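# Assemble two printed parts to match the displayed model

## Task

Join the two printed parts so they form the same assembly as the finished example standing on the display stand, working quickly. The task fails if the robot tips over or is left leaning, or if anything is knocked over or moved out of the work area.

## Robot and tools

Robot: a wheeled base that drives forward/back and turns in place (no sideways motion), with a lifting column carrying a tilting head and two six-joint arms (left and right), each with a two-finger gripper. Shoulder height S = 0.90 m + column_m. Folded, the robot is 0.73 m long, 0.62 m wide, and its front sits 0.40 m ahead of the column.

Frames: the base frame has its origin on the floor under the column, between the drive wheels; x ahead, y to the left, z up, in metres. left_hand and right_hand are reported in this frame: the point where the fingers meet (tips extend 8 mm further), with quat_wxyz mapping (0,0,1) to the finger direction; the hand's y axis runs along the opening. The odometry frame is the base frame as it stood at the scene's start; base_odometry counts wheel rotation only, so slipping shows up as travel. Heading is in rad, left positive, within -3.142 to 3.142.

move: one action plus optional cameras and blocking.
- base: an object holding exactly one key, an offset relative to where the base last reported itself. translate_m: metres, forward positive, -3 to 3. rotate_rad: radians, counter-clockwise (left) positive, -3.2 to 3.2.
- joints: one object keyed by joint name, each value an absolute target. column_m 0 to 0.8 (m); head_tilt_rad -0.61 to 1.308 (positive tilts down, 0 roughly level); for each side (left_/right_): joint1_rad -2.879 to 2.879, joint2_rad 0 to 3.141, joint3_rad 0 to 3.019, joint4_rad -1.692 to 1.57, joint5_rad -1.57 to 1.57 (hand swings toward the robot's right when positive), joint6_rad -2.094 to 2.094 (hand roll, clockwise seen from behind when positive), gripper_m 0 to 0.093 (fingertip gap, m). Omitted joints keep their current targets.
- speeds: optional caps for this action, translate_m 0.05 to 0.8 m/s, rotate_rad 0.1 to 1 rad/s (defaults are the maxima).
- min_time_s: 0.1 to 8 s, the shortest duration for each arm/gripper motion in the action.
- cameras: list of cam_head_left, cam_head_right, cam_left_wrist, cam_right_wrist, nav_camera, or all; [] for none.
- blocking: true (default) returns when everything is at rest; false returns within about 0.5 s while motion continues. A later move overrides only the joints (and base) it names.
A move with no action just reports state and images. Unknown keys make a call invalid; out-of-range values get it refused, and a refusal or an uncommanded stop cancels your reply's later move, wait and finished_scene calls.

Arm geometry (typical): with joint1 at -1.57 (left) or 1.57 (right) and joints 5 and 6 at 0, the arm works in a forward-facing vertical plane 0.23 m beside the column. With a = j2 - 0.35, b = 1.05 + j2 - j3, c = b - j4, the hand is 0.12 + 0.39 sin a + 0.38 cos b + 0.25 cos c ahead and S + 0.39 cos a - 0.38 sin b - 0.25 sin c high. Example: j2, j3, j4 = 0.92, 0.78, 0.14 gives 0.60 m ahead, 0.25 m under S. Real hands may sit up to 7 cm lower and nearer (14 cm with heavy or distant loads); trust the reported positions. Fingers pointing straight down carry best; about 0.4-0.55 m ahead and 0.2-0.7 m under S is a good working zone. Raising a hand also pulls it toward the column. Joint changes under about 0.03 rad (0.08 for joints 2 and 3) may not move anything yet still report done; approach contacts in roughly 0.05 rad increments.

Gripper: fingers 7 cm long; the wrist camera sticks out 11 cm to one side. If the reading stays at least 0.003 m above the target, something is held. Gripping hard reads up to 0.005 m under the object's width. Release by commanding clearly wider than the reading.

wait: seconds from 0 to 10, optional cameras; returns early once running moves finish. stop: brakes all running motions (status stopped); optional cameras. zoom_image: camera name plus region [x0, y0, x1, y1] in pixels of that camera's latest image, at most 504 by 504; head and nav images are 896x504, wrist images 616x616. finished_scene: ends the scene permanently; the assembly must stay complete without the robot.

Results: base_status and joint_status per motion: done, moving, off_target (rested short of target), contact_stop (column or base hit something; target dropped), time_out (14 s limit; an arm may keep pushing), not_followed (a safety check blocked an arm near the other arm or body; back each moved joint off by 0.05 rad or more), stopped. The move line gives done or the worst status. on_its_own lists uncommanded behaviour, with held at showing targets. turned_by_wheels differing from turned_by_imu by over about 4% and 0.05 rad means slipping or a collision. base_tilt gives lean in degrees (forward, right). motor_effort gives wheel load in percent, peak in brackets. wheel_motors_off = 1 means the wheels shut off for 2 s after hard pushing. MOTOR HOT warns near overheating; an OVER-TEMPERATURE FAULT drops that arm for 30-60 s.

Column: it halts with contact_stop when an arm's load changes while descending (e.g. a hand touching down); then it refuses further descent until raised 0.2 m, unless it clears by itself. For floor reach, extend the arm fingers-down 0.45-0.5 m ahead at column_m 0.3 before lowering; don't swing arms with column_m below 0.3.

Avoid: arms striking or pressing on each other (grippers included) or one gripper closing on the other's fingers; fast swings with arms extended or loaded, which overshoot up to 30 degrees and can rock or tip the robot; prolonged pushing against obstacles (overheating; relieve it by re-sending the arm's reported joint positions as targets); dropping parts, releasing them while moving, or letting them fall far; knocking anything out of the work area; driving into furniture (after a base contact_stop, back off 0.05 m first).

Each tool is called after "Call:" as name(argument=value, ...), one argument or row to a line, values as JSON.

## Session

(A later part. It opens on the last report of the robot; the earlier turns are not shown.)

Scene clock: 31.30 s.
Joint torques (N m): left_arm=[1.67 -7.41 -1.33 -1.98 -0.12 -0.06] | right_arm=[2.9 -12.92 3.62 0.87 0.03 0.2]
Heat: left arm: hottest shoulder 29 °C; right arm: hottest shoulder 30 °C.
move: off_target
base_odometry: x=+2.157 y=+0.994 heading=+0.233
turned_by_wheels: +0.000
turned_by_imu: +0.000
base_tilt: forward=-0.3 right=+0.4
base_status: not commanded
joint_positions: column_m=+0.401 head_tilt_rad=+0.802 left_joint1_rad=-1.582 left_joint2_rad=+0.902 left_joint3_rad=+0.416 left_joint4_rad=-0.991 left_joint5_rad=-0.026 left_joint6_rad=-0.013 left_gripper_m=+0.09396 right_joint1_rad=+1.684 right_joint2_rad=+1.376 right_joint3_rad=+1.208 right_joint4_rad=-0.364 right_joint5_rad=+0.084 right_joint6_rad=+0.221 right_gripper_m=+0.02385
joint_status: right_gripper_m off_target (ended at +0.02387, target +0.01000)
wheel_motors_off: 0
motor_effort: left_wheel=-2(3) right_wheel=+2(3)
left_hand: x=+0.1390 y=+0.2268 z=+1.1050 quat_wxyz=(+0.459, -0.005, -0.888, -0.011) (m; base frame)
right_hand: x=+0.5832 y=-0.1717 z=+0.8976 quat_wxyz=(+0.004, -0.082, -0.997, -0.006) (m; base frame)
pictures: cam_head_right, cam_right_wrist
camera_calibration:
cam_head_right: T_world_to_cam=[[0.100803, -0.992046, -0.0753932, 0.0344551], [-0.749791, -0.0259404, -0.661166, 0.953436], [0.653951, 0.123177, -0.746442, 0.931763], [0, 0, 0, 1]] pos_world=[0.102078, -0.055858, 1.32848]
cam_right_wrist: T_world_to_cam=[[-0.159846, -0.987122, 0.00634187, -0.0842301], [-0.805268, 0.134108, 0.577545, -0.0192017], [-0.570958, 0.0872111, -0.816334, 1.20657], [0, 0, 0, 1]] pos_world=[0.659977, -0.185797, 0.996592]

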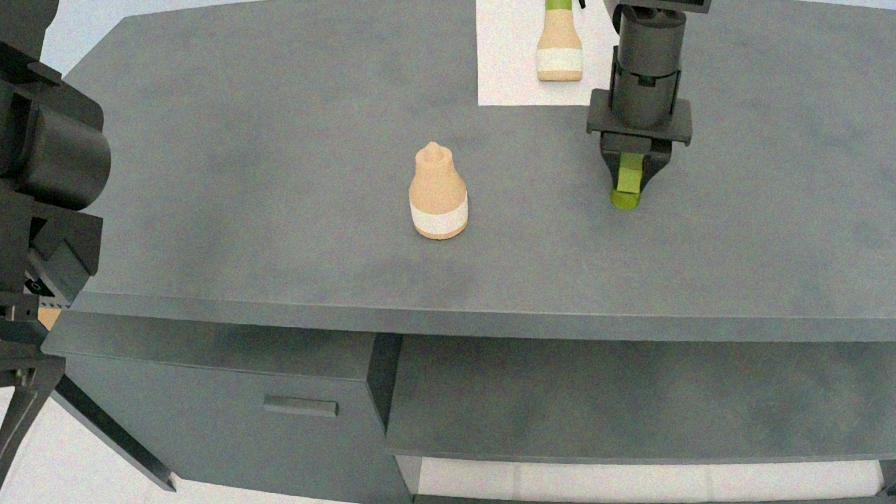

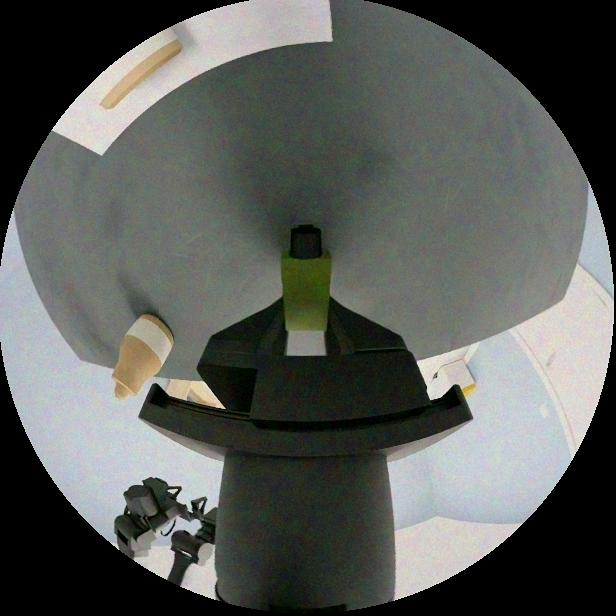

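Call:
move(
  joints={"column_m":0.65},
)

Call:
move(
  joints={"right_joint1_rad":2.16,"right_joint2_rad":1.615,"right_joint3_rad":1.328,"right_joint4_rad":-0.317,"right_joint5_rad":0.502,"right_joint6_rad":0.487},
  min_time_s=2,
  cameras=["cam_head_left","cam_head_right","cam_right_wrist"],
)

Call:
zoom_image(
  camera="cam_right_wrist",
  region=[200, 180, 420, 360],
)

Scene clock: 39.50 s.
Joint torques (N m): left_arm=[1.67 -7.24 -1.32 -1.98 -0.12 -0.06] | right_arm=[2.9 -12.92 3.6 0.87 0.04 0.2]
Heat: left arm: hottest shoulder 29 °C; right arm: hottest shoulder 31 °C.
move: done
base_odometry: x=+2.157 y=+0.994 heading=+0.233
turned_by_wheels: +0.000
turned_by_imu: +0.000
base_tilt: forward=-0.3 right=+0.4
base_status: not commanded
joint_positions: column_m=+0.650 head_tilt_rad=+0.802 left_joint1_rad=-1.582 left_joint2_rad=+0.902 left_joint3_rad=+0.416 left_joint4_rad=-0.991 left_joint5_rad=-0.026 left_joint6_rad=-0.013 left_gripper_m=+0.09396 right_joint1_rad=+1.684 right_joint2_rad=+1.376 right_joint3_rad=+1.208 right_joint4_rad=-0.364 right_joint5_rad=+0.084 right_joint6_rad=+0.221 right_gripper_m=+0.02385
joint_status: all done
wheel_motors_off: 0
motor_effort: left_wheel=-3(4) right_wheel=+2(3)
left_hand: x=+0.1390 y=+0.2268 z=+1.3539 quat_wxyz=(+0.459, -0.005, -0.888, -0.011) (m; base frame)
right_hand: x=+0.5832 y=-0.1717 z=+1.1465 quat_wxyz=(+0.004, -0.082, -0.997, -0.006) (m; base frame)
pictures: none

Scene clock: 41.80 s.
Joint torques (N m): left_arm=[1.73 -7.36 -1.32 -1.98 -0.11 -0.05] | right_arm=[8.76 -10.99 4.45 1.21 0.11 0.25]
Heat: left arm: hottest shoulder 29 °C; right arm: hottest shoulder 31 °C.
move: done
base_odometry: x=+2.157 y=+0.994 heading=+0.233
turned_by_wheels: +0.000
turned_by_imu: +0.000
base_tilt: forward=-0.3 right=+0.4
base_status: not commanded
joint_positions: column_m=+0.650 head_tilt_rad=+0.802 left_joint1_rad=-1.582 left_joint2_rad=+0.902 left_joint3_rad=+0.416 left_joint4_rad=-0.991 left_joint5_rad=-0.026 left_joint6_rad=-0.013 left_gripper_m=+0.09396 right_joint1_rad=+2.145 right_joint2_rad=+1.611 right_joint3_rad=+1.305 right_joint4_rad=-0.330 right_joint5_rad=+0.498 right_joint6_rad=+0.472 right_gripper_m=+0.02385
joint_status: all done
wheel_motors_off: 0
motor_effort: left_wheel=-2(4) right_wheel=+2(3)
left_hand: x=+0.1390 y=+0.2268 z=+1.3539 quat_wxyz=(+0.459, -0.005, -0.888, -0.011) (m; base frame)
right_hand: x=+0.5186 y=+0.0586 z=+1.1210 quat_wxyz=(+0.012, -0.071, -0.997, +0.010) (m; base frame)
pictures: cam_head_left, cam_head_right, cam_right_wrist
camera_calibration:
cam_head_left: T_world_to_cam=[[0.0975098, -0.99228, -0.0766257, 0.174833], [-0.749944, -0.0226434, -0.661114, 1.1181], [0.654275, 0.12193, -0.746363, 1.11751], [0, 0, 0, 1]] pos_world=[0.0903032, 0.0625428, 1.58665]
cam_head_right: T_world_to_cam=[[0.100796, -0.992046, -0.0753992, 0.0532306], [-0.749792, -0.0259314, -0.661165, 1.118], [0.653951, 0.123177, -0.746442, 1.11755], [0, 0, 0, 1]] pos_world=[0.102078, -0.0558581, 1.57738]
cam_right_wrist: T_world_to_cam=[[-0.139231, -0.98947, 0.0395331, 0.0835028], [-0.797473, 0.135703, 0.587895, -0.246886], [-0.58707, 0.0503267, -0.807971, 1.33315], [0, 0, 0, 1]] pos_world=[0.59739, 0.049034, 1.21898]

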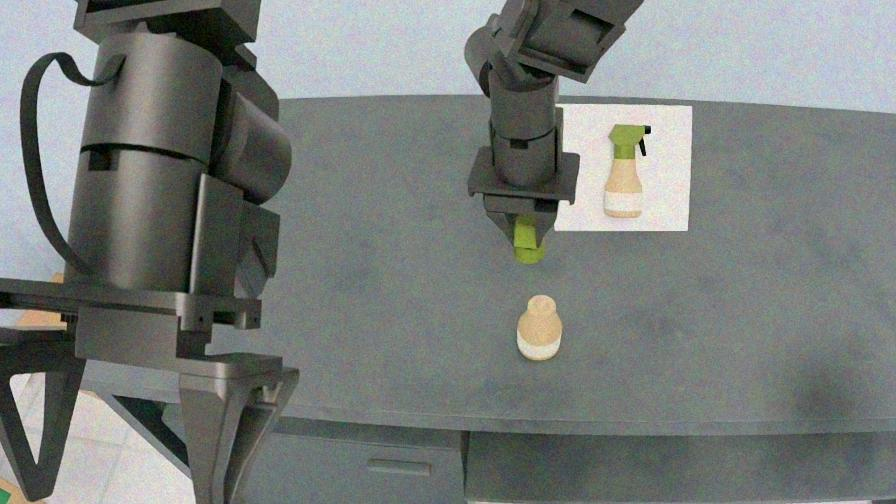

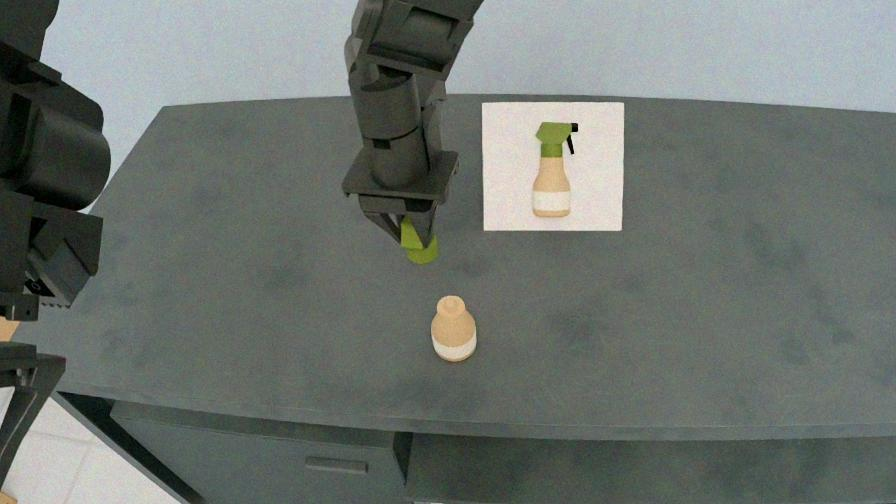

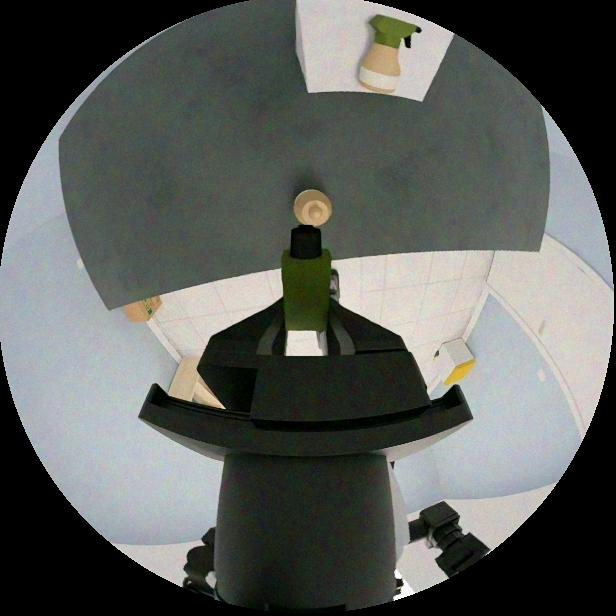

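Scaled by 2.291 from the camera's 616x616 image, which has a finer 880x880 frame.

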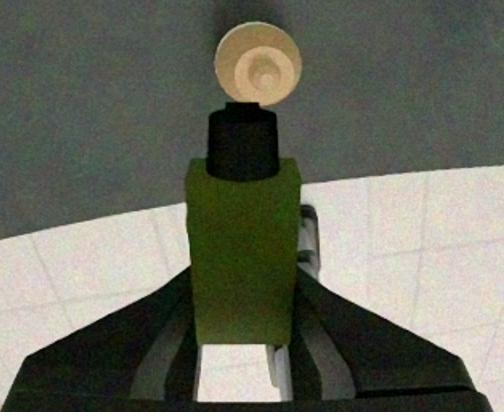

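Call:
move(
  joints={"right_joint1_rad":2.085,"right_joint5_rad":0.443,"right_joint6_rad":0.45},
  base={"translate_m":0.013},
  cameras=["cam_head_left","cam_head_right"],
)

Call:
move(
  joints={"column_m":0.57},
  cameras=["cam_head_left","cam_head_right","cam_right_wrist"],
)

Call:
zoom_image(
  camera="cam_head_left",
  region=[460, 140, 640, 320],
)

Call:
zoom_image(
  camera="cam_head_right",
  region=[350, 140, 530, 320],
)

Scene clock: 43.30 s.
Joint torques (N m): left_arm=[1.55 -7.47 -1.54 -1.98 -0.12 -0.06] | right_arm=[7.47 -11.58 3.58 1.06 -0.04 0.11]
Heat: left arm: hottest shoulder 29 °C; right arm: hottest shoulder 31 °C.
move: done
base_odometry: x=+2.170 y=+0.997 heading=+0.233
turned_by_wheels: +0.000
turned_by_imu: +0.000
base_tilt: forward=-0.3 right=+0.4
base_status: done
joint_positions: column_m=+0.650 head_tilt_rad=+0.803 left_joint1_rad=-1.582 left_joint2_rad=+0.902 left_joint3_rad=+0.418 left_joint4_rad=-0.991 left_joint5_rad=-0.026 left_joint6_rad=-0.013 left_gripper_m=+0.09396 right_joint1_rad=+2.079 right_joint2_rad=+1.613 right_joint3_rad=+1.315 right_joint4_rad=-0.327 right_joint5_rad=+0.444 right_joint6_rad=+0.450 right_gripper_m=+0.02385
joint_status: all done
wheel_motors_off: 0
motor_effort: left_wheel=+0(31) right_wheel=+0(33)
left_hand: x=+0.1404 y=+0.2268 z=+1.3534 quat_wxyz=(+0.458, -0.005, -0.889, -0.011) (m; base frame)
right_hand: x=+0.5296 y=+0.0296 z=+1.1054 quat_wxyz=(+0.016, -0.080, -0.997, +0.011) (m; base frame)
pictures: cam_head_left, cam_head_right
camera_calibration:
cam_head_left: T_world_to_cam=[[0.0974931, -0.992281, -0.0766339, 0.174847], [-0.750081, -0.0226509, -0.660957, 1.11786], [0.65412, 0.121921, -0.7465, 1.11774], [0, 0, 0, 1]] pos_world=[0.0903046, 0.0625429, 1.58665]
cam_head_right: T_world_to_cam=[[0.10078, -0.992047, -0.0754081, 0.0532463], [-0.74993, -0.0259388, -0.661009, 1.11777], [0.653796, 0.123167, -0.74658, 1.11778], [0, 0, 0, 1]] pos_world=[0.102079, -0.055858, 1.57738]

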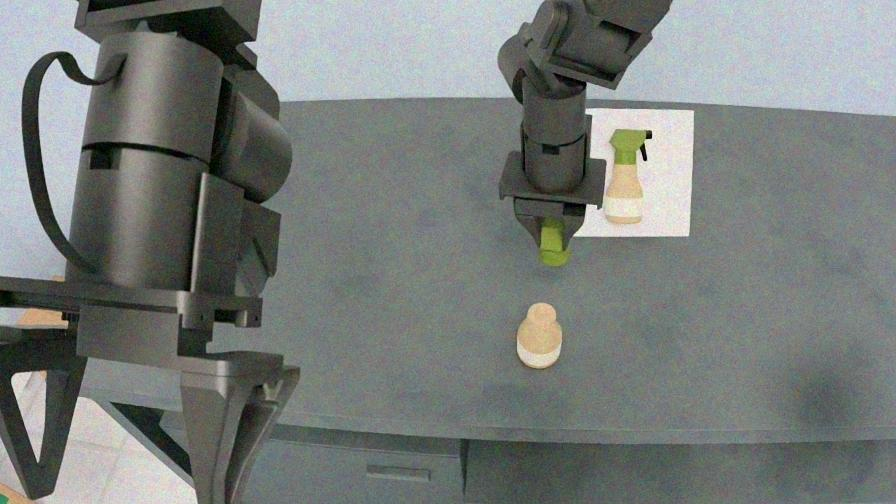

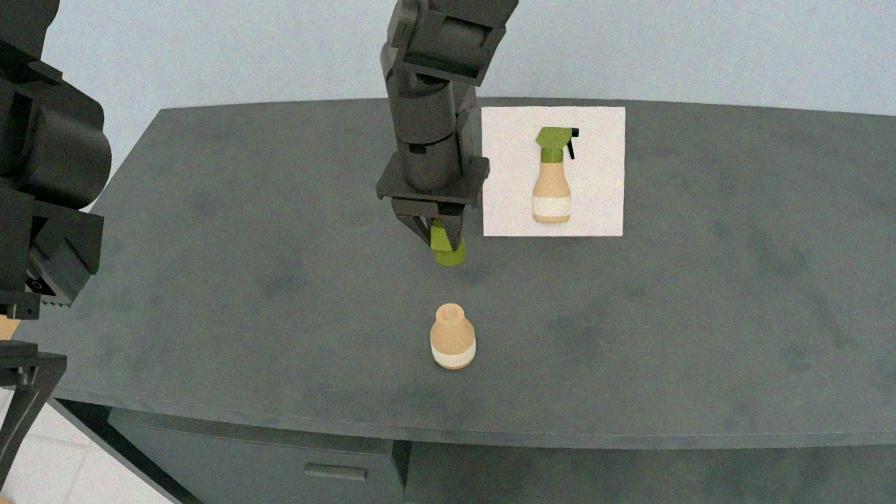

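Scene clock: 44.93 s.
Joint torques (N m): left_arm=[1.61 -7.47 -1.52 -1.98 -0.12 -0.06] | right_arm=[7.41 -11.58 3.56 1.05 -0.04 0.11]
Heat: left arm: hottest shoulder 29 °C; right arm: hottest shoulder 31 °C.
move: done
base_odometry: x=+2.170 y=+0.997 heading=+0.233
turned_by_wheels: +0.000
turned_by_imu: +0.000
base_tilt: forward=-0.3 right=+0.4
base_status: not commanded
joint_positions: column_m=+0.570 head_tilt_rad=+0.803 left_joint1_rad=-1.582 left_joint2_rad=+0.902 left_joint3_rad=+0.418 left_joint4_rad=-0.991 left_joint5_rad=-0.026 left_joint6_rad=-0.013 left_gripper_m=+0.09396 right_joint1_rad=+2.079 right_joint2_rad=+1.614 right_joint3_rad=+1.315 right_joint4_rad=-0.327 right_joint5_rad=+0.444 right_joint6_rad=+0.450 right_gripper_m=+0.02385
joint_status: all done
wheel_motors_off: 0
motor_effort: left_wheel=+0(2) right_wheel=+0(1)
left_hand: x=+0.1404 y=+0.2268 z=+1.2735 quat_wxyz=(+0.458, -0.005, -0.889, -0.011) (m; base frame)
right_hand: x=+0.5293 y=+0.0296 z=+1.0252 quat_wxyz=(+0.016, -0.080, -0.997, +0.011) (m; base frame)
pictures: cam_head_left, cam_head_right, cam_right_wrist
camera_calibration:
cam_head_left: T_world_to_cam=[[0.0974931, -0.992281, -0.0766339, 0.168724], [-0.750081, -0.0226509, -0.660957, 1.06505], [0.65412, 0.121921, -0.7465, 1.0581], [0, 0, 0, 1]] pos_world=[0.0903046, 0.0625429, 1.50675]
cam_head_right: T_world_to_cam=[[0.10078, -0.992047, -0.0754081, 0.0472212], [-0.74993, -0.0259388, -0.661009, 1.06495], [0.653796, 0.123167, -0.74658, 1.05813], [0, 0, 0, 1]] pos_world=[0.102079, -0.055858, 1.49748]
cam_right_wrist: T_world_to_cam=[[-0.155698, -0.986888, 0.0425544, 0.0656841], [-0.789785, 0.150245, 0.594698, -0.189626], [-0.593294, 0.0589844, -0.802822, 1.2613], [0, 0, 0, 1]] pos_world=[0.608786, 0.018916, 1.12258]

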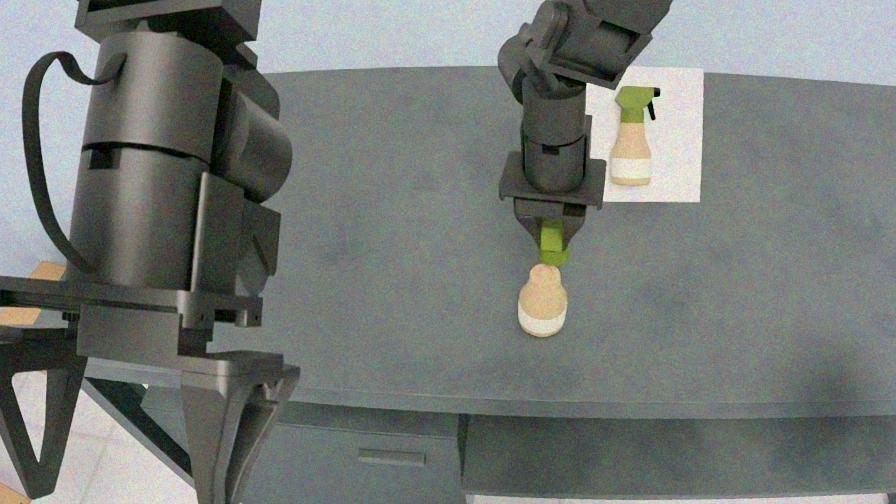

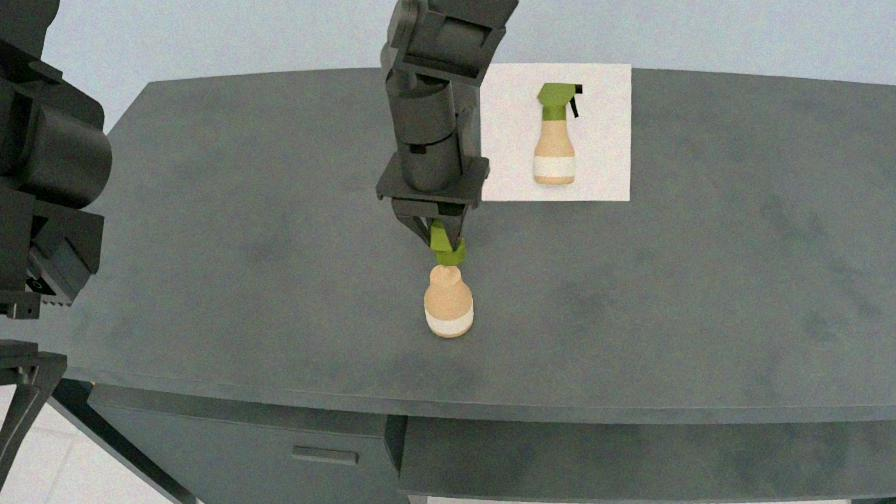

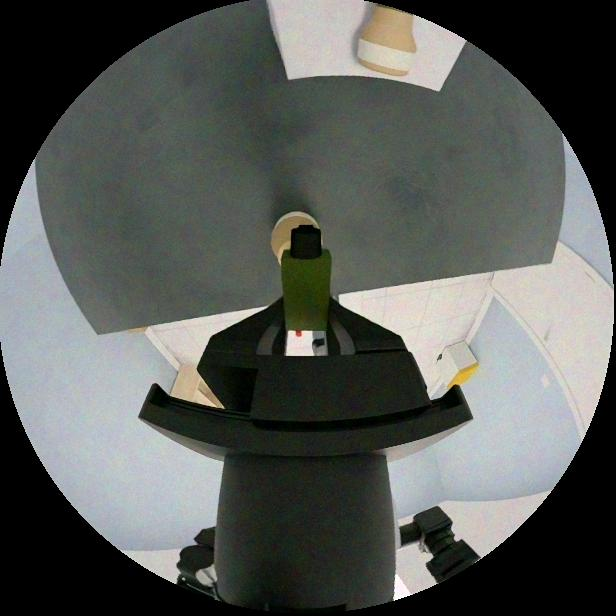

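Scaled by 2.800.

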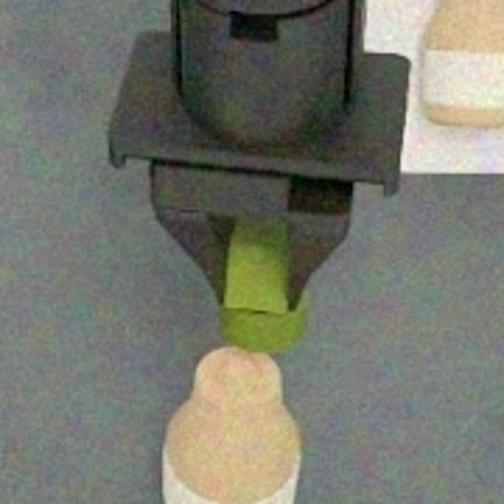

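Scaled by 2.800.

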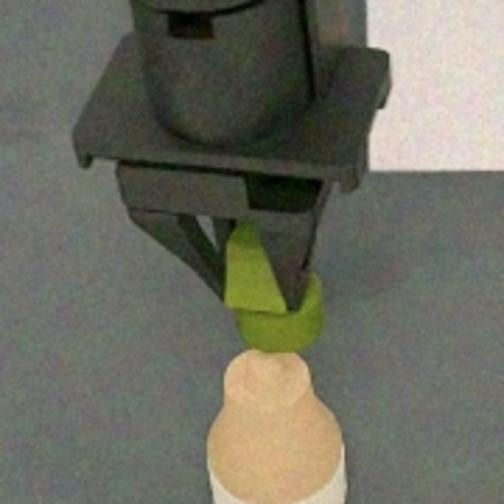

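Call:
move(
  joints={"right_joint1_rad":2.103},
  cameras=["cam_head_left","cam_head_right"],
)

Call:
zoom_image(
  camera="cam_head_left",
  region=[490, 210, 610, 330],
)

Call:
zoom_image(
  camera="cam_head_right",
  region=[390, 210, 510, 330],
)

Scene clock: 47.47 s.
Joint torques (N m): left_arm=[1.61 -7.41 -1.52 -1.96 -0.12 -0.05] | right_arm=[8.29 -11.52 3.59 1.06 -0.05 0.11]
Heat: left arm: hottest shoulder 29 °C; right arm: hottest shoulder 31 °C.
move: done
base_odometry: x=+2.170 y=+0.997 heading=+0.233
turned_by_wheels: +0.000
turned_by_imu: +0.000
base_tilt: forward=-0.2 right=+0.4
base_status: not commanded
joint_positions: column_m=+0.570 head_tilt_rad=+0.803 left_joint1_rad=-1.582 left_joint2_rad=+0.902 left_joint3_rad=+0.418 left_joint4_rad=-0.991 left_joint5_rad=-0.026 left_joint6_rad=-0.013 left_gripper_m=+0.09396 right_joint1_rad=+2.087 right_joint2_rad=+1.614 right_joint3_rad=+1.315 right_joint4_rad=-0.327 right_joint5_rad=+0.444 right_joint6_rad=+0.450 right_gripper_m=+0.02385
joint_status: all done
wheel_motors_off: 0
motor_effort: left_wheel=+0(1) right_wheel=+0(1)
left_hand: x=+0.1404 y=+0.2268 z=+1.2735 quat_wxyz=(+0.458, -0.005, -0.889, -0.011) (m; base frame)
right_hand: x=+0.5282 y=+0.0345 z=+1.0270 quat_wxyz=(+0.017, -0.078, -0.997, +0.007) (m; base frame)
pictures: cam_head_left, cam_head_right
camera_calibration:
cam_head_left: T_world_to_cam=[[0.0974931, -0.992281, -0.0766339, 0.168724], [-0.750081, -0.0226509, -0.660957, 1.06505], [0.65412, 0.121921, -0.7465, 1.0581], [0, 0, 0, 1]] pos_world=[0.0903046, 0.0625429, 1.50675]
cam_head_right: T_world_to_cam=[[0.10078, -0.992047, -0.0754081, 0.0472212], [-0.74993, -0.0259388, -0.661009, 1.06495], [0.653796, 0.123167, -0.74658, 1.05813], [0, 0, 0, 1]] pos_world=[0.102079, -0.055858, 1.49748]

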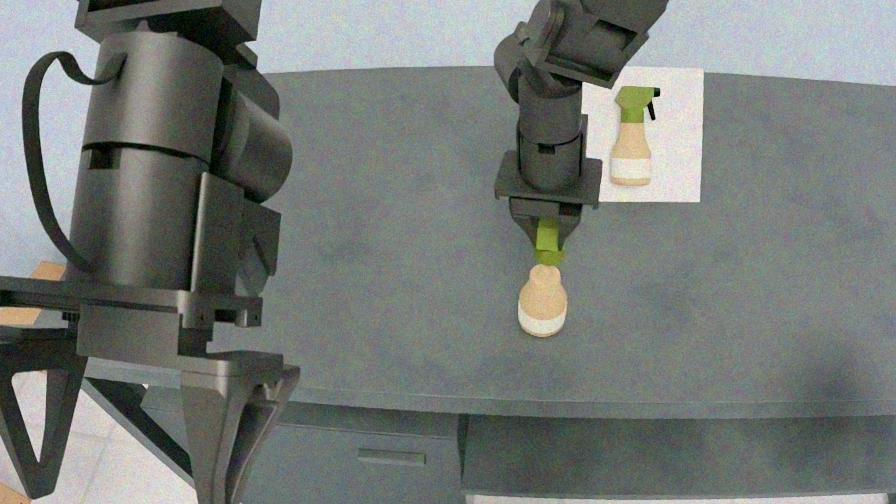

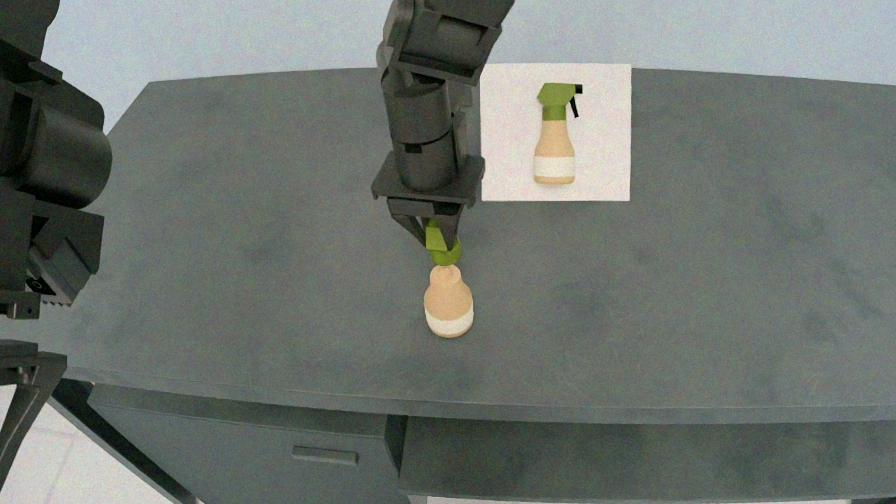

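Scaled by 4.200.

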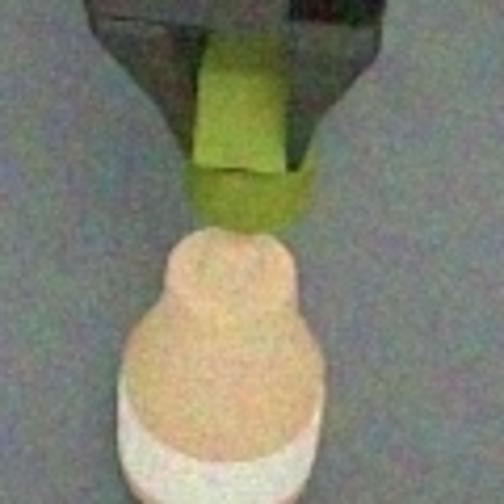

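Scaled by 4.200.

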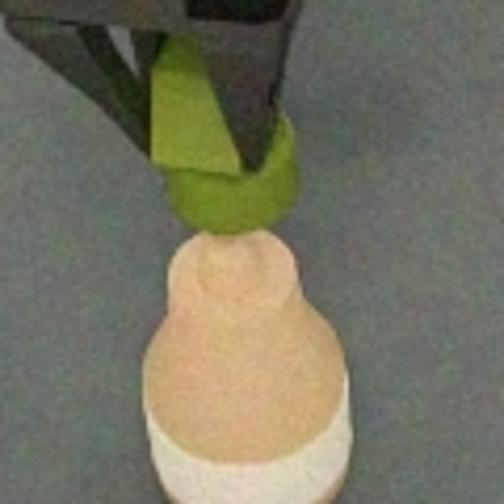

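Call:
move(
  joints={"right_joint1_rad":2.115},
)

Call:
move(
  joints={"column_m":0.545},
  cameras=["cam_head_left","cam_head_right"],
)

Call:
zoom_image(
  camera="cam_head_left",
  region=[490, 190, 610, 310],
)

Call:
zoom_image(
  camera="cam_head_right",
  region=[390, 190, 510, 310],
)

Scene clock: 49.00 s.
Joint torques (N m): left_arm=[1.67 -7.47 -1.51 -1.98 -0.11 -0.06] | right_arm=[8.35 -11.52 3.6 1.07 -0.06 0.11]
Heat: left arm: hottest shoulder 29 °C; right arm: hottest shoulder 31 °C.
move: done
base_odometry: x=+2.170 y=+0.997 heading=+0.233
turned_by_wheels: +0.000
turned_by_imu: +0.000
base_tilt: forward=-0.2 right=+0.4
base_status: not commanded
joint_positions: column_m=+0.570 head_tilt_rad=+0.803 left_joint1_rad=-1.582 left_joint2_rad=+0.902 left_joint3_rad=+0.418 left_joint4_rad=-0.991 left_joint5_rad=-0.026 left_joint6_rad=-0.013 left_gripper_m=+0.09396 right_joint1_rad=+2.100 right_joint2_rad=+1.614 right_joint3_rad=+1.315 right_joint4_rad=-0.327 right_joint5_rad=+0.444 right_joint6_rad=+0.450 right_gripper_m=+0.02385
joint_status: all done
wheel_motors_off: 0
motor_effort: left_wheel=+0(1) right_wheel=+0(0)
left_hand: x=+0.1404 y=+0.2268 z=+1.2735 quat_wxyz=(+0.458, -0.005, -0.889, -0.011) (m; base frame)
right_hand: x=+0.5265 y=+0.0424 z=+1.0300 quat_wxyz=(+0.017, -0.075, -0.997, +0.002) (m; base frame)
pictures: none

Scene clock: 49.93 s.
Joint torques (N m): left_arm=[1.73 -7.65 -1.51 -1.98 -0.11 -0.06] | right_arm=[8.35 -11.52 3.6 1.07 -0.05 0.11]
Heat: left arm: hottest shoulder 29 °C; right arm: hottest shoulder 31 °C.
move: done
base_odometry: x=+2.170 y=+0.997 heading=+0.233
turned_by_wheels: +0.000
turned_by_imu: +0.000
base_tilt: forward=-0.3 right=+0.4
base_status: not commanded
joint_positions: column_m=+0.545 head_tilt_rad=+0.803 left_joint1_rad=-1.582 left_joint2_rad=+0.902 left_joint3_rad=+0.418 left_joint4_rad=-0.991 left_joint5_rad=-0.026 left_joint6_rad=-0.013 left_gripper_m=+0.09396 right_joint1_rad=+2.100 right_joint2_rad=+1.614 right_joint3_rad=+1.315 right_joint4_rad=-0.327 right_joint5_rad=+0.444 right_joint6_rad=+0.450 right_gripper_m=+0.02385
joint_status: all done
wheel_motors_off: 0
motor_effort: left_wheel=+0(1) right_wheel=+0(1)
left_hand: x=+0.1404 y=+0.2268 z=+1.2485 quat_wxyz=(+0.458, -0.005, -0.889, -0.011) (m; base frame)
right_hand: x=+0.5263 y=+0.0424 z=+1.0048 quat_wxyz=(+0.017, -0.074, -0.997, +0.002) (m; base frame)
pictures: cam_head_left, cam_head_right
camera_calibration:
cam_head_left: T_world_to_cam=[[0.0974931, -0.992281, -0.0766339, 0.166809], [-0.750081, -0.0226509, -0.660957, 1.04853], [0.65412, 0.121921, -0.7465, 1.03943], [0, 0, 0, 1]] pos_world=[0.0903046, 0.0625429, 1.48175]
cam_head_right: T_world_to_cam=[[0.10078, -0.992047, -0.0754081, 0.0453359], [-0.74993, -0.0259388, -0.661009, 1.04843], [0.653796, 0.123167, -0.74658, 1.03947], [0, 0, 0, 1]] pos_world=[0.102079, -0.055858, 1.47248]

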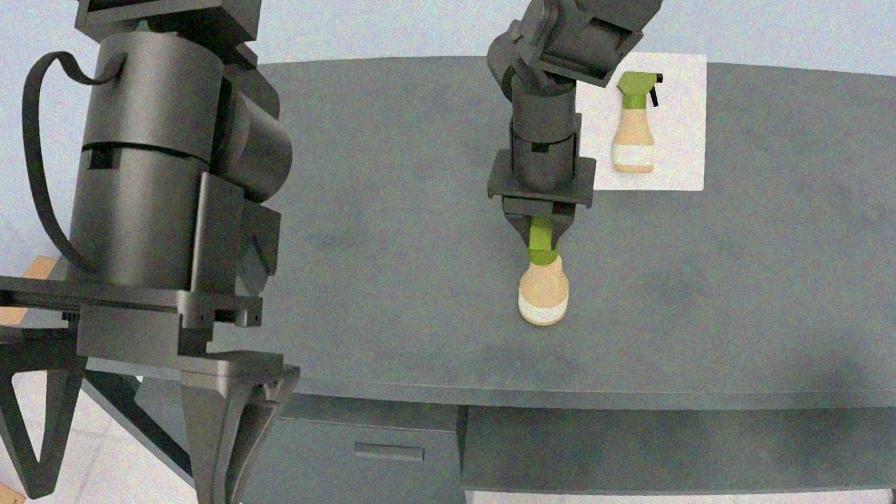

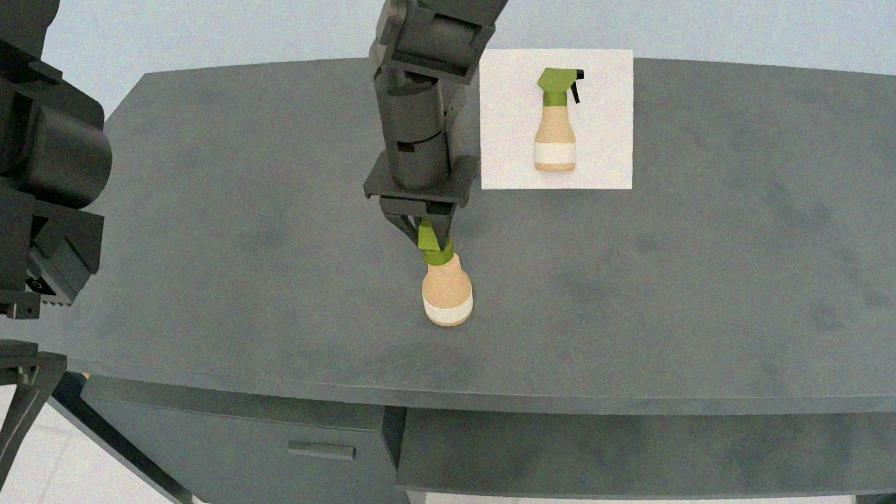

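Scaled by 4.200.

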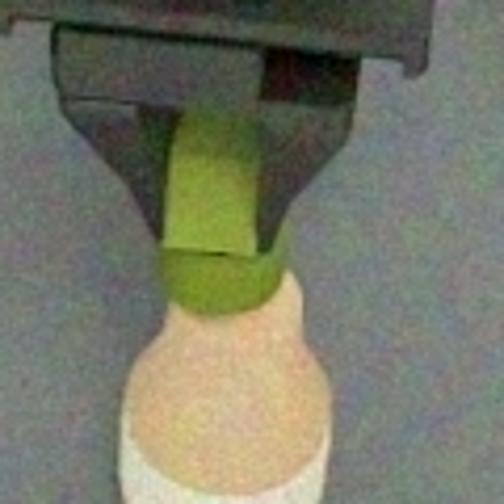

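Scaled by 4.200.

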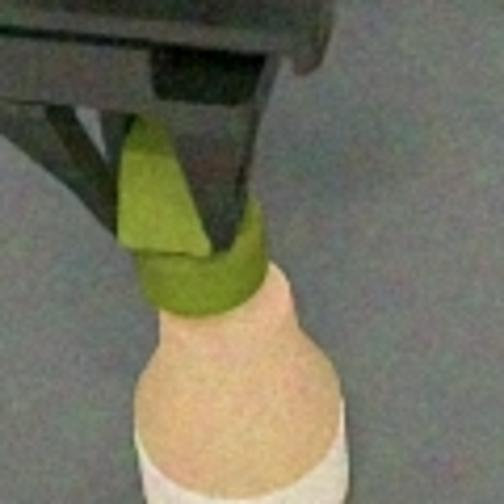

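Call:
move(
  joints={"column_m":0.555},
)

Call:
move(
  joints={"right_joint1_rad":2.088},
  base={"translate_m":0.006},
  cameras=["cam_head_left","cam_head_right"],
)

Call:
zoom_image(
  camera="cam_head_left",
  region=[490, 190, 610, 310],
)

Call:
zoom_image(
  camera="cam_head_right",
  region=[390, 190, 510, 310],
)

Scene clock: 51.90 s.
Joint torques (N m): left_arm=[1.67 -7.53 -1.54 -1.98 -0.12 -0.06] | right_arm=[8.35 -11.46 3.56 1.06 -0.05 0.11]
Heat: left arm: hottest shoulder 29 °C; right arm: hottest shoulder 32 °C.
move: done
base_odometry: x=+2.170 y=+0.997 heading=+0.233
turned_by_wheels: +0.000
turned_by_imu: +0.000
base_tilt: forward=-0.2 right=+0.4
base_status: not commanded
joint_positions: column_m=+0.555 head_tilt_rad=+0.803 left_joint1_rad=-1.582 left_joint2_rad=+0.902 left_joint3_rad=+0.418 left_joint4_rad=-0.991 left_joint5_rad=-0.026 left_joint6_rad=-0.013 left_gripper_m=+0.09396 right_joint1_rad=+2.100 right_joint2_rad=+1.615 right_joint3_rad=+1.315 right_joint4_rad=-0.327 right_joint5_rad=+0.444 right_joint6_rad=+0.450 right_gripper_m=+0.02385
joint_status: all done
wheel_motors_off: 0
motor_effort: left_wheel=+1(1) right_wheel=+1(1)
left_hand: x=+0.1404 y=+0.2268 z=+1.2584 quat_wxyz=(+0.458, -0.005, -0.889, -0.011) (m; base frame)
right_hand: x=+0.5259 y=+0.0425 z=+1.0144 quat_wxyz=(+0.017, -0.074, -0.997, +0.002) (m; base frame)
pictures: none

Scene clock: 52.80 s.
Joint torques (N m): left_arm=[1.67 -7.47 -1.44 -2.03 -0.11 -0.06] | right_arm=[6.59 -11.75 3.3 1.02 -0.05 0.11]
Heat: left arm: hottest shoulder 29 °C; right arm: hottest shoulder 31 °C.
move: done
base_odometry: x=+2.176 y=+0.998 heading=+0.233
turned_by_wheels: +0.000
turned_by_imu: +0.000
base_tilt: forward=-0.3 right=+0.4
base_status: done
joint_positions: column_m=+0.555 head_tilt_rad=+0.803 left_joint1_rad=-1.582 left_joint2_rad=+0.902 left_joint3_rad=+0.418 left_joint4_rad=-0.991 left_joint5_rad=-0.026 left_joint6_rad=-0.013 left_gripper_m=+0.09396 right_joint1_rad=+2.096 right_joint2_rad=+1.616 right_joint3_rad=+1.318 right_joint4_rad=-0.326 right_joint5_rad=+0.444 right_joint6_rad=+0.450 right_gripper_m=+0.02385
joint_status: all done
wheel_motors_off: 0
motor_effort: left_wheel=+0(31) right_wheel=+0(31)
left_hand: x=+0.1400 y=+0.2268 z=+1.2585 quat_wxyz=(+0.458, -0.005, -0.889, -0.011) (m; base frame)
right_hand: x=+0.5280 y=+0.0405 z=+1.0131 quat_wxyz=(+0.016, -0.076, -0.997, +0.003) (m; base frame)
pictures: cam_head_left, cam_head_right
camera_calibration:
cam_head_left: T_world_to_cam=[[0.0974934, -0.99228, -0.076646, 0.167585], [-0.750131, -0.0226523, -0.660901, 1.05499], [0.654063, 0.121928, -0.746549, 1.0469], [0, 0, 0, 1]] pos_world=[0.0903051, 0.0625428, 1.49165]
cam_head_right: T_world_to_cam=[[0.10078, -0.992046, -0.0754204, 0.0461007], [-0.749979, -0.0259402, -0.660952, 1.05489], [0.653739, 0.123175, -0.746628, 1.04694], [0, 0, 0, 1]] pos_world=[0.10208, -0.055858, 1.48238]

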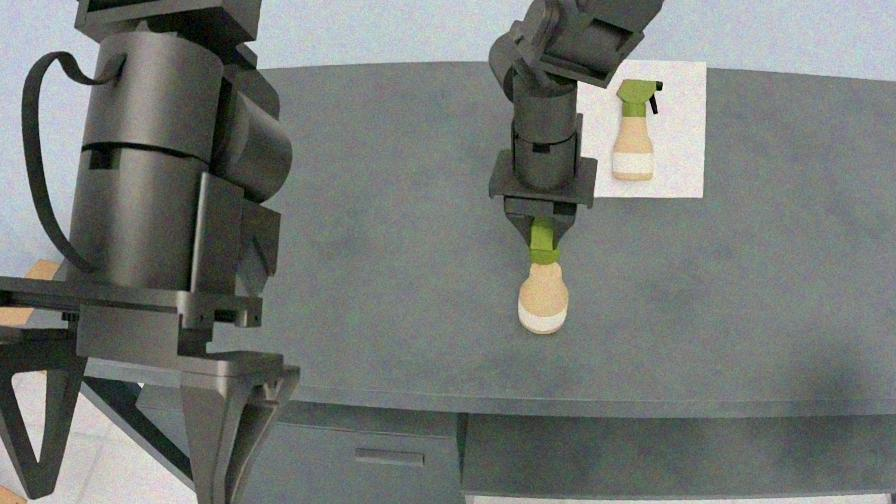

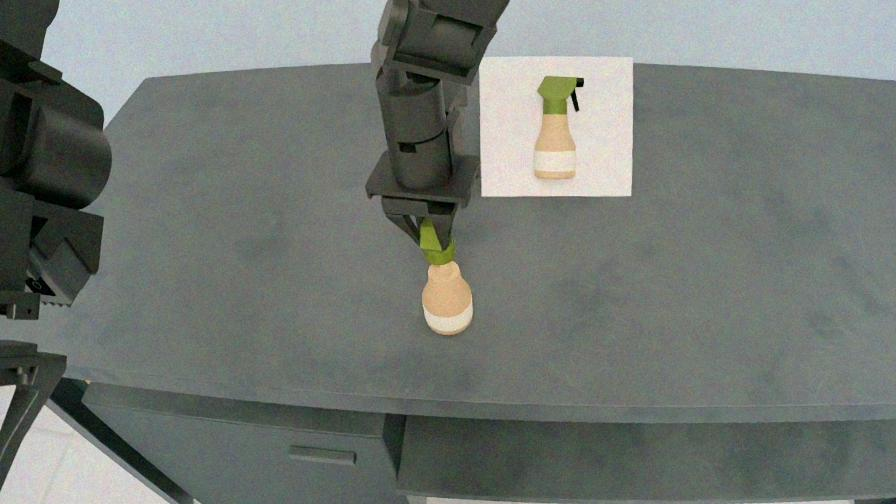

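Scaled by 4.200.

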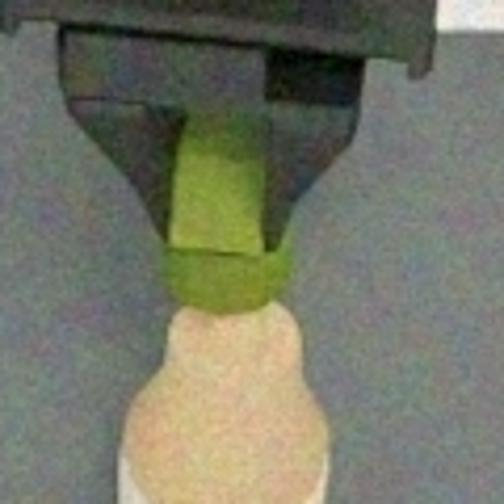

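Scaled by 4.200.

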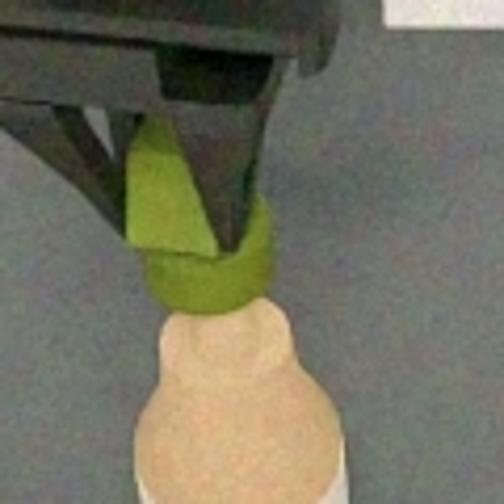

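Call:
move(
  joints={"right_joint1_rad":2.082},
)

Call:
move(
  joints={"column_m":0.537},
  cameras=["cam_head_left","cam_head_right"],
)

Call:
zoom_image(
  camera="cam_head_left",
  region=[490, 190, 610, 310],
)

Call:
zoom_image(
  camera="cam_head_right",
  region=[390, 190, 510, 310],
)

Scene clock: 53.80 s.
Joint torques (N m): left_arm=[1.61 -7.47 -1.5 -1.96 -0.11 -0.05] | right_arm=[6.24 -11.75 3.29 1.02 -0.05 0.11]
Heat: left arm: hottest shoulder 29 °C; right arm: hottest shoulder 31 °C.
move: done
base_odometry: x=+2.176 y=+0.998 heading=+0.233
turned_by_wheels: +0.000
turned_by_imu: +0.000
base_tilt: forward=-0.3 right=+0.4
base_status: not commanded
joint_positions: column_m=+0.555 head_tilt_rad=+0.803 left_joint1_rad=-1.582 left_joint2_rad=+0.902 left_joint3_rad=+0.418 left_joint4_rad=-0.991 left_joint5_rad=-0.026 left_joint6_rad=-0.013 left_gripper_m=+0.09396 right_joint1_rad=+2.094 right_joint2_rad=+1.616 right_joint3_rad=+1.318 right_joint4_rad=-0.326 right_joint5_rad=+0.444 right_joint6_rad=+0.450 right_gripper_m=+0.02385
joint_status: all done
wheel_motors_off: 0
motor_effort: left_wheel=+0(1) right_wheel=+0(1)
left_hand: x=+0.1400 y=+0.2268 z=+1.2585 quat_wxyz=(+0.458, -0.005, -0.889, -0.011) (m; base frame)
right_hand: x=+0.5283 y=+0.0394 z=+1.0126 quat_wxyz=(+0.016, -0.077, -0.997, +0.004) (m; base frame)
pictures: none

Scene clock: 54.63 s.
Joint torques (N m): left_arm=[1.55 -7.47 -1.43 -1.99 -0.11 -0.06] | right_arm=[6.3 -11.81 3.28 1.01 -0.05 0.11]
Heat: left arm: hottest shoulder 29 °C; right arm: hottest shoulder 31 °C.
move: done
base_odometry: x=+2.176 y=+0.998 heading=+0.233
turned_by_wheels: +0.000
turned_by_imu: +0.000
base_tilt: forward=-0.3 right=+0.4
base_status: not commanded
joint_positions: column_m=+0.537 head_tilt_rad=+0.803 left_joint1_rad=-1.582 left_joint2_rad=+0.902 left_joint3_rad=+0.418 left_joint4_rad=-0.991 left_joint5_rad=-0.026 left_joint6_rad=-0.013 left_gripper_m=+0.09396 right_joint1_rad=+2.093 right_joint2_rad=+1.617 right_joint3_rad=+1.318 right_joint4_rad=-0.326 right_joint5_rad=+0.444 right_joint6_rad=+0.450 right_gripper_m=+0.02385
joint_status: all done
wheel_motors_off: 0
motor_effort: left_wheel=+1(2) right_wheel=-1(1)
left_hand: x=+0.1400 y=+0.2268 z=+1.2407 quat_wxyz=(+0.458, -0.005, -0.889, -0.011) (m; base frame)
right_hand: x=+0.5278 y=+0.0390 z=+0.9941 quat_wxyz=(+0.016, -0.076, -0.997, +0.005) (m; base frame)
pictures: cam_head_left, cam_head_right
camera_calibration:
cam_head_left: T_world_to_cam=[[0.0974934, -0.99228, -0.076646, 0.166213], [-0.750131, -0.0226523, -0.660901, 1.04316], [0.654063, 0.121928, -0.746549, 1.03354], [0, 0, 0, 1]] pos_world=[0.0903051, 0.0625428, 1.47375]
cam_head_right: T_world_to_cam=[[0.10078, -0.992046, -0.0754204, 0.0447506], [-0.749979, -0.0259402, -0.660952, 1.04306], [0.653739, 0.123175, -0.746628, 1.03357], [0, 0, 0, 1]] pos_world=[0.10208, -0.055858, 1.46448]

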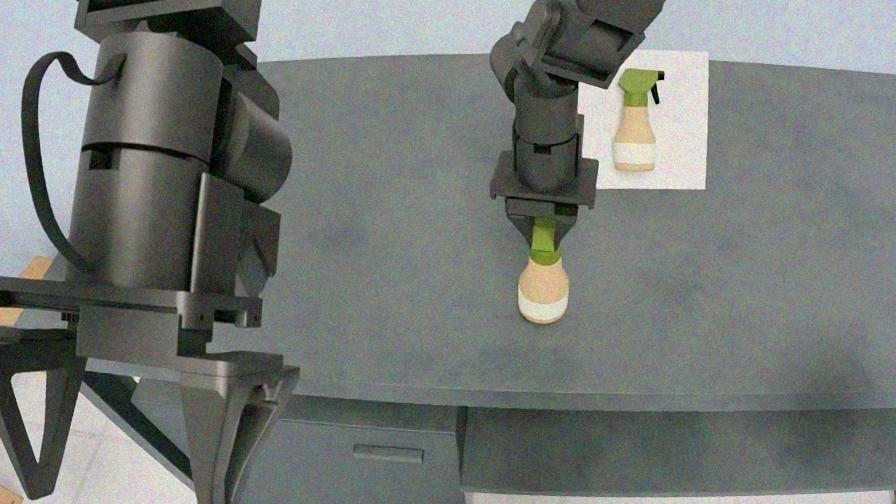

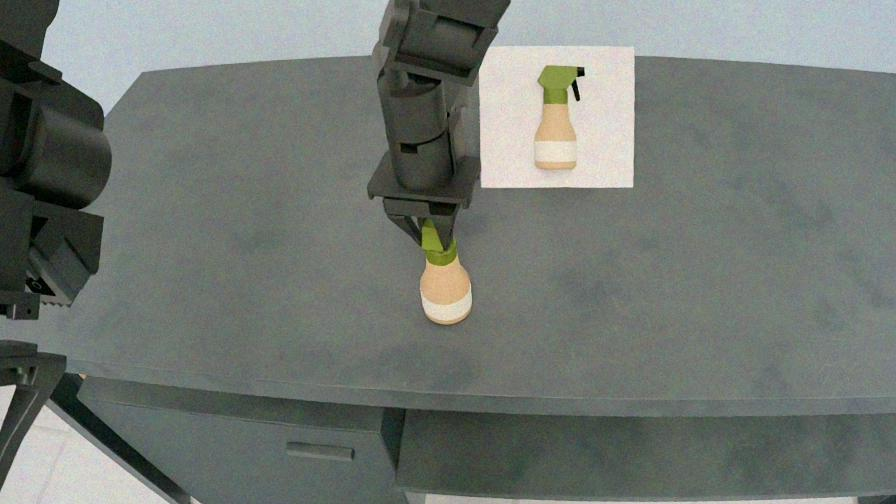

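Scaled by 4.200.

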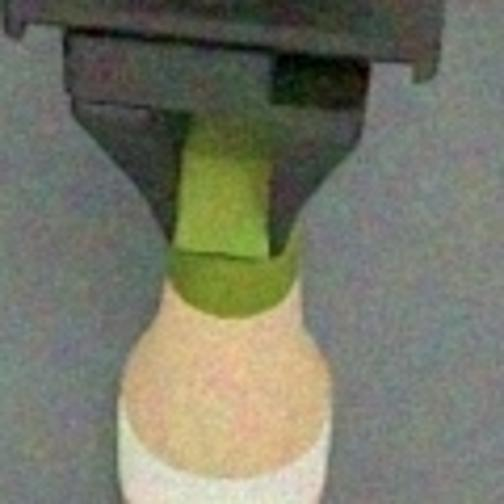

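Scaled by 4.200.

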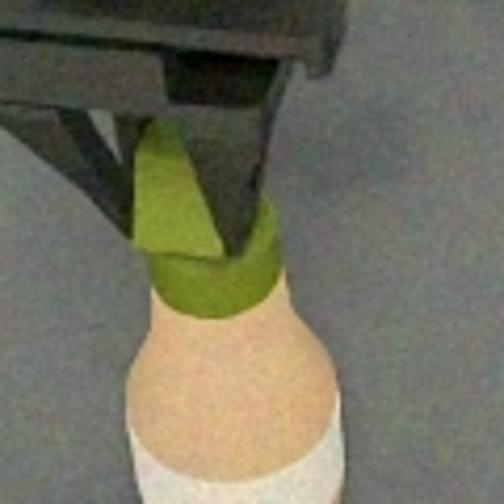

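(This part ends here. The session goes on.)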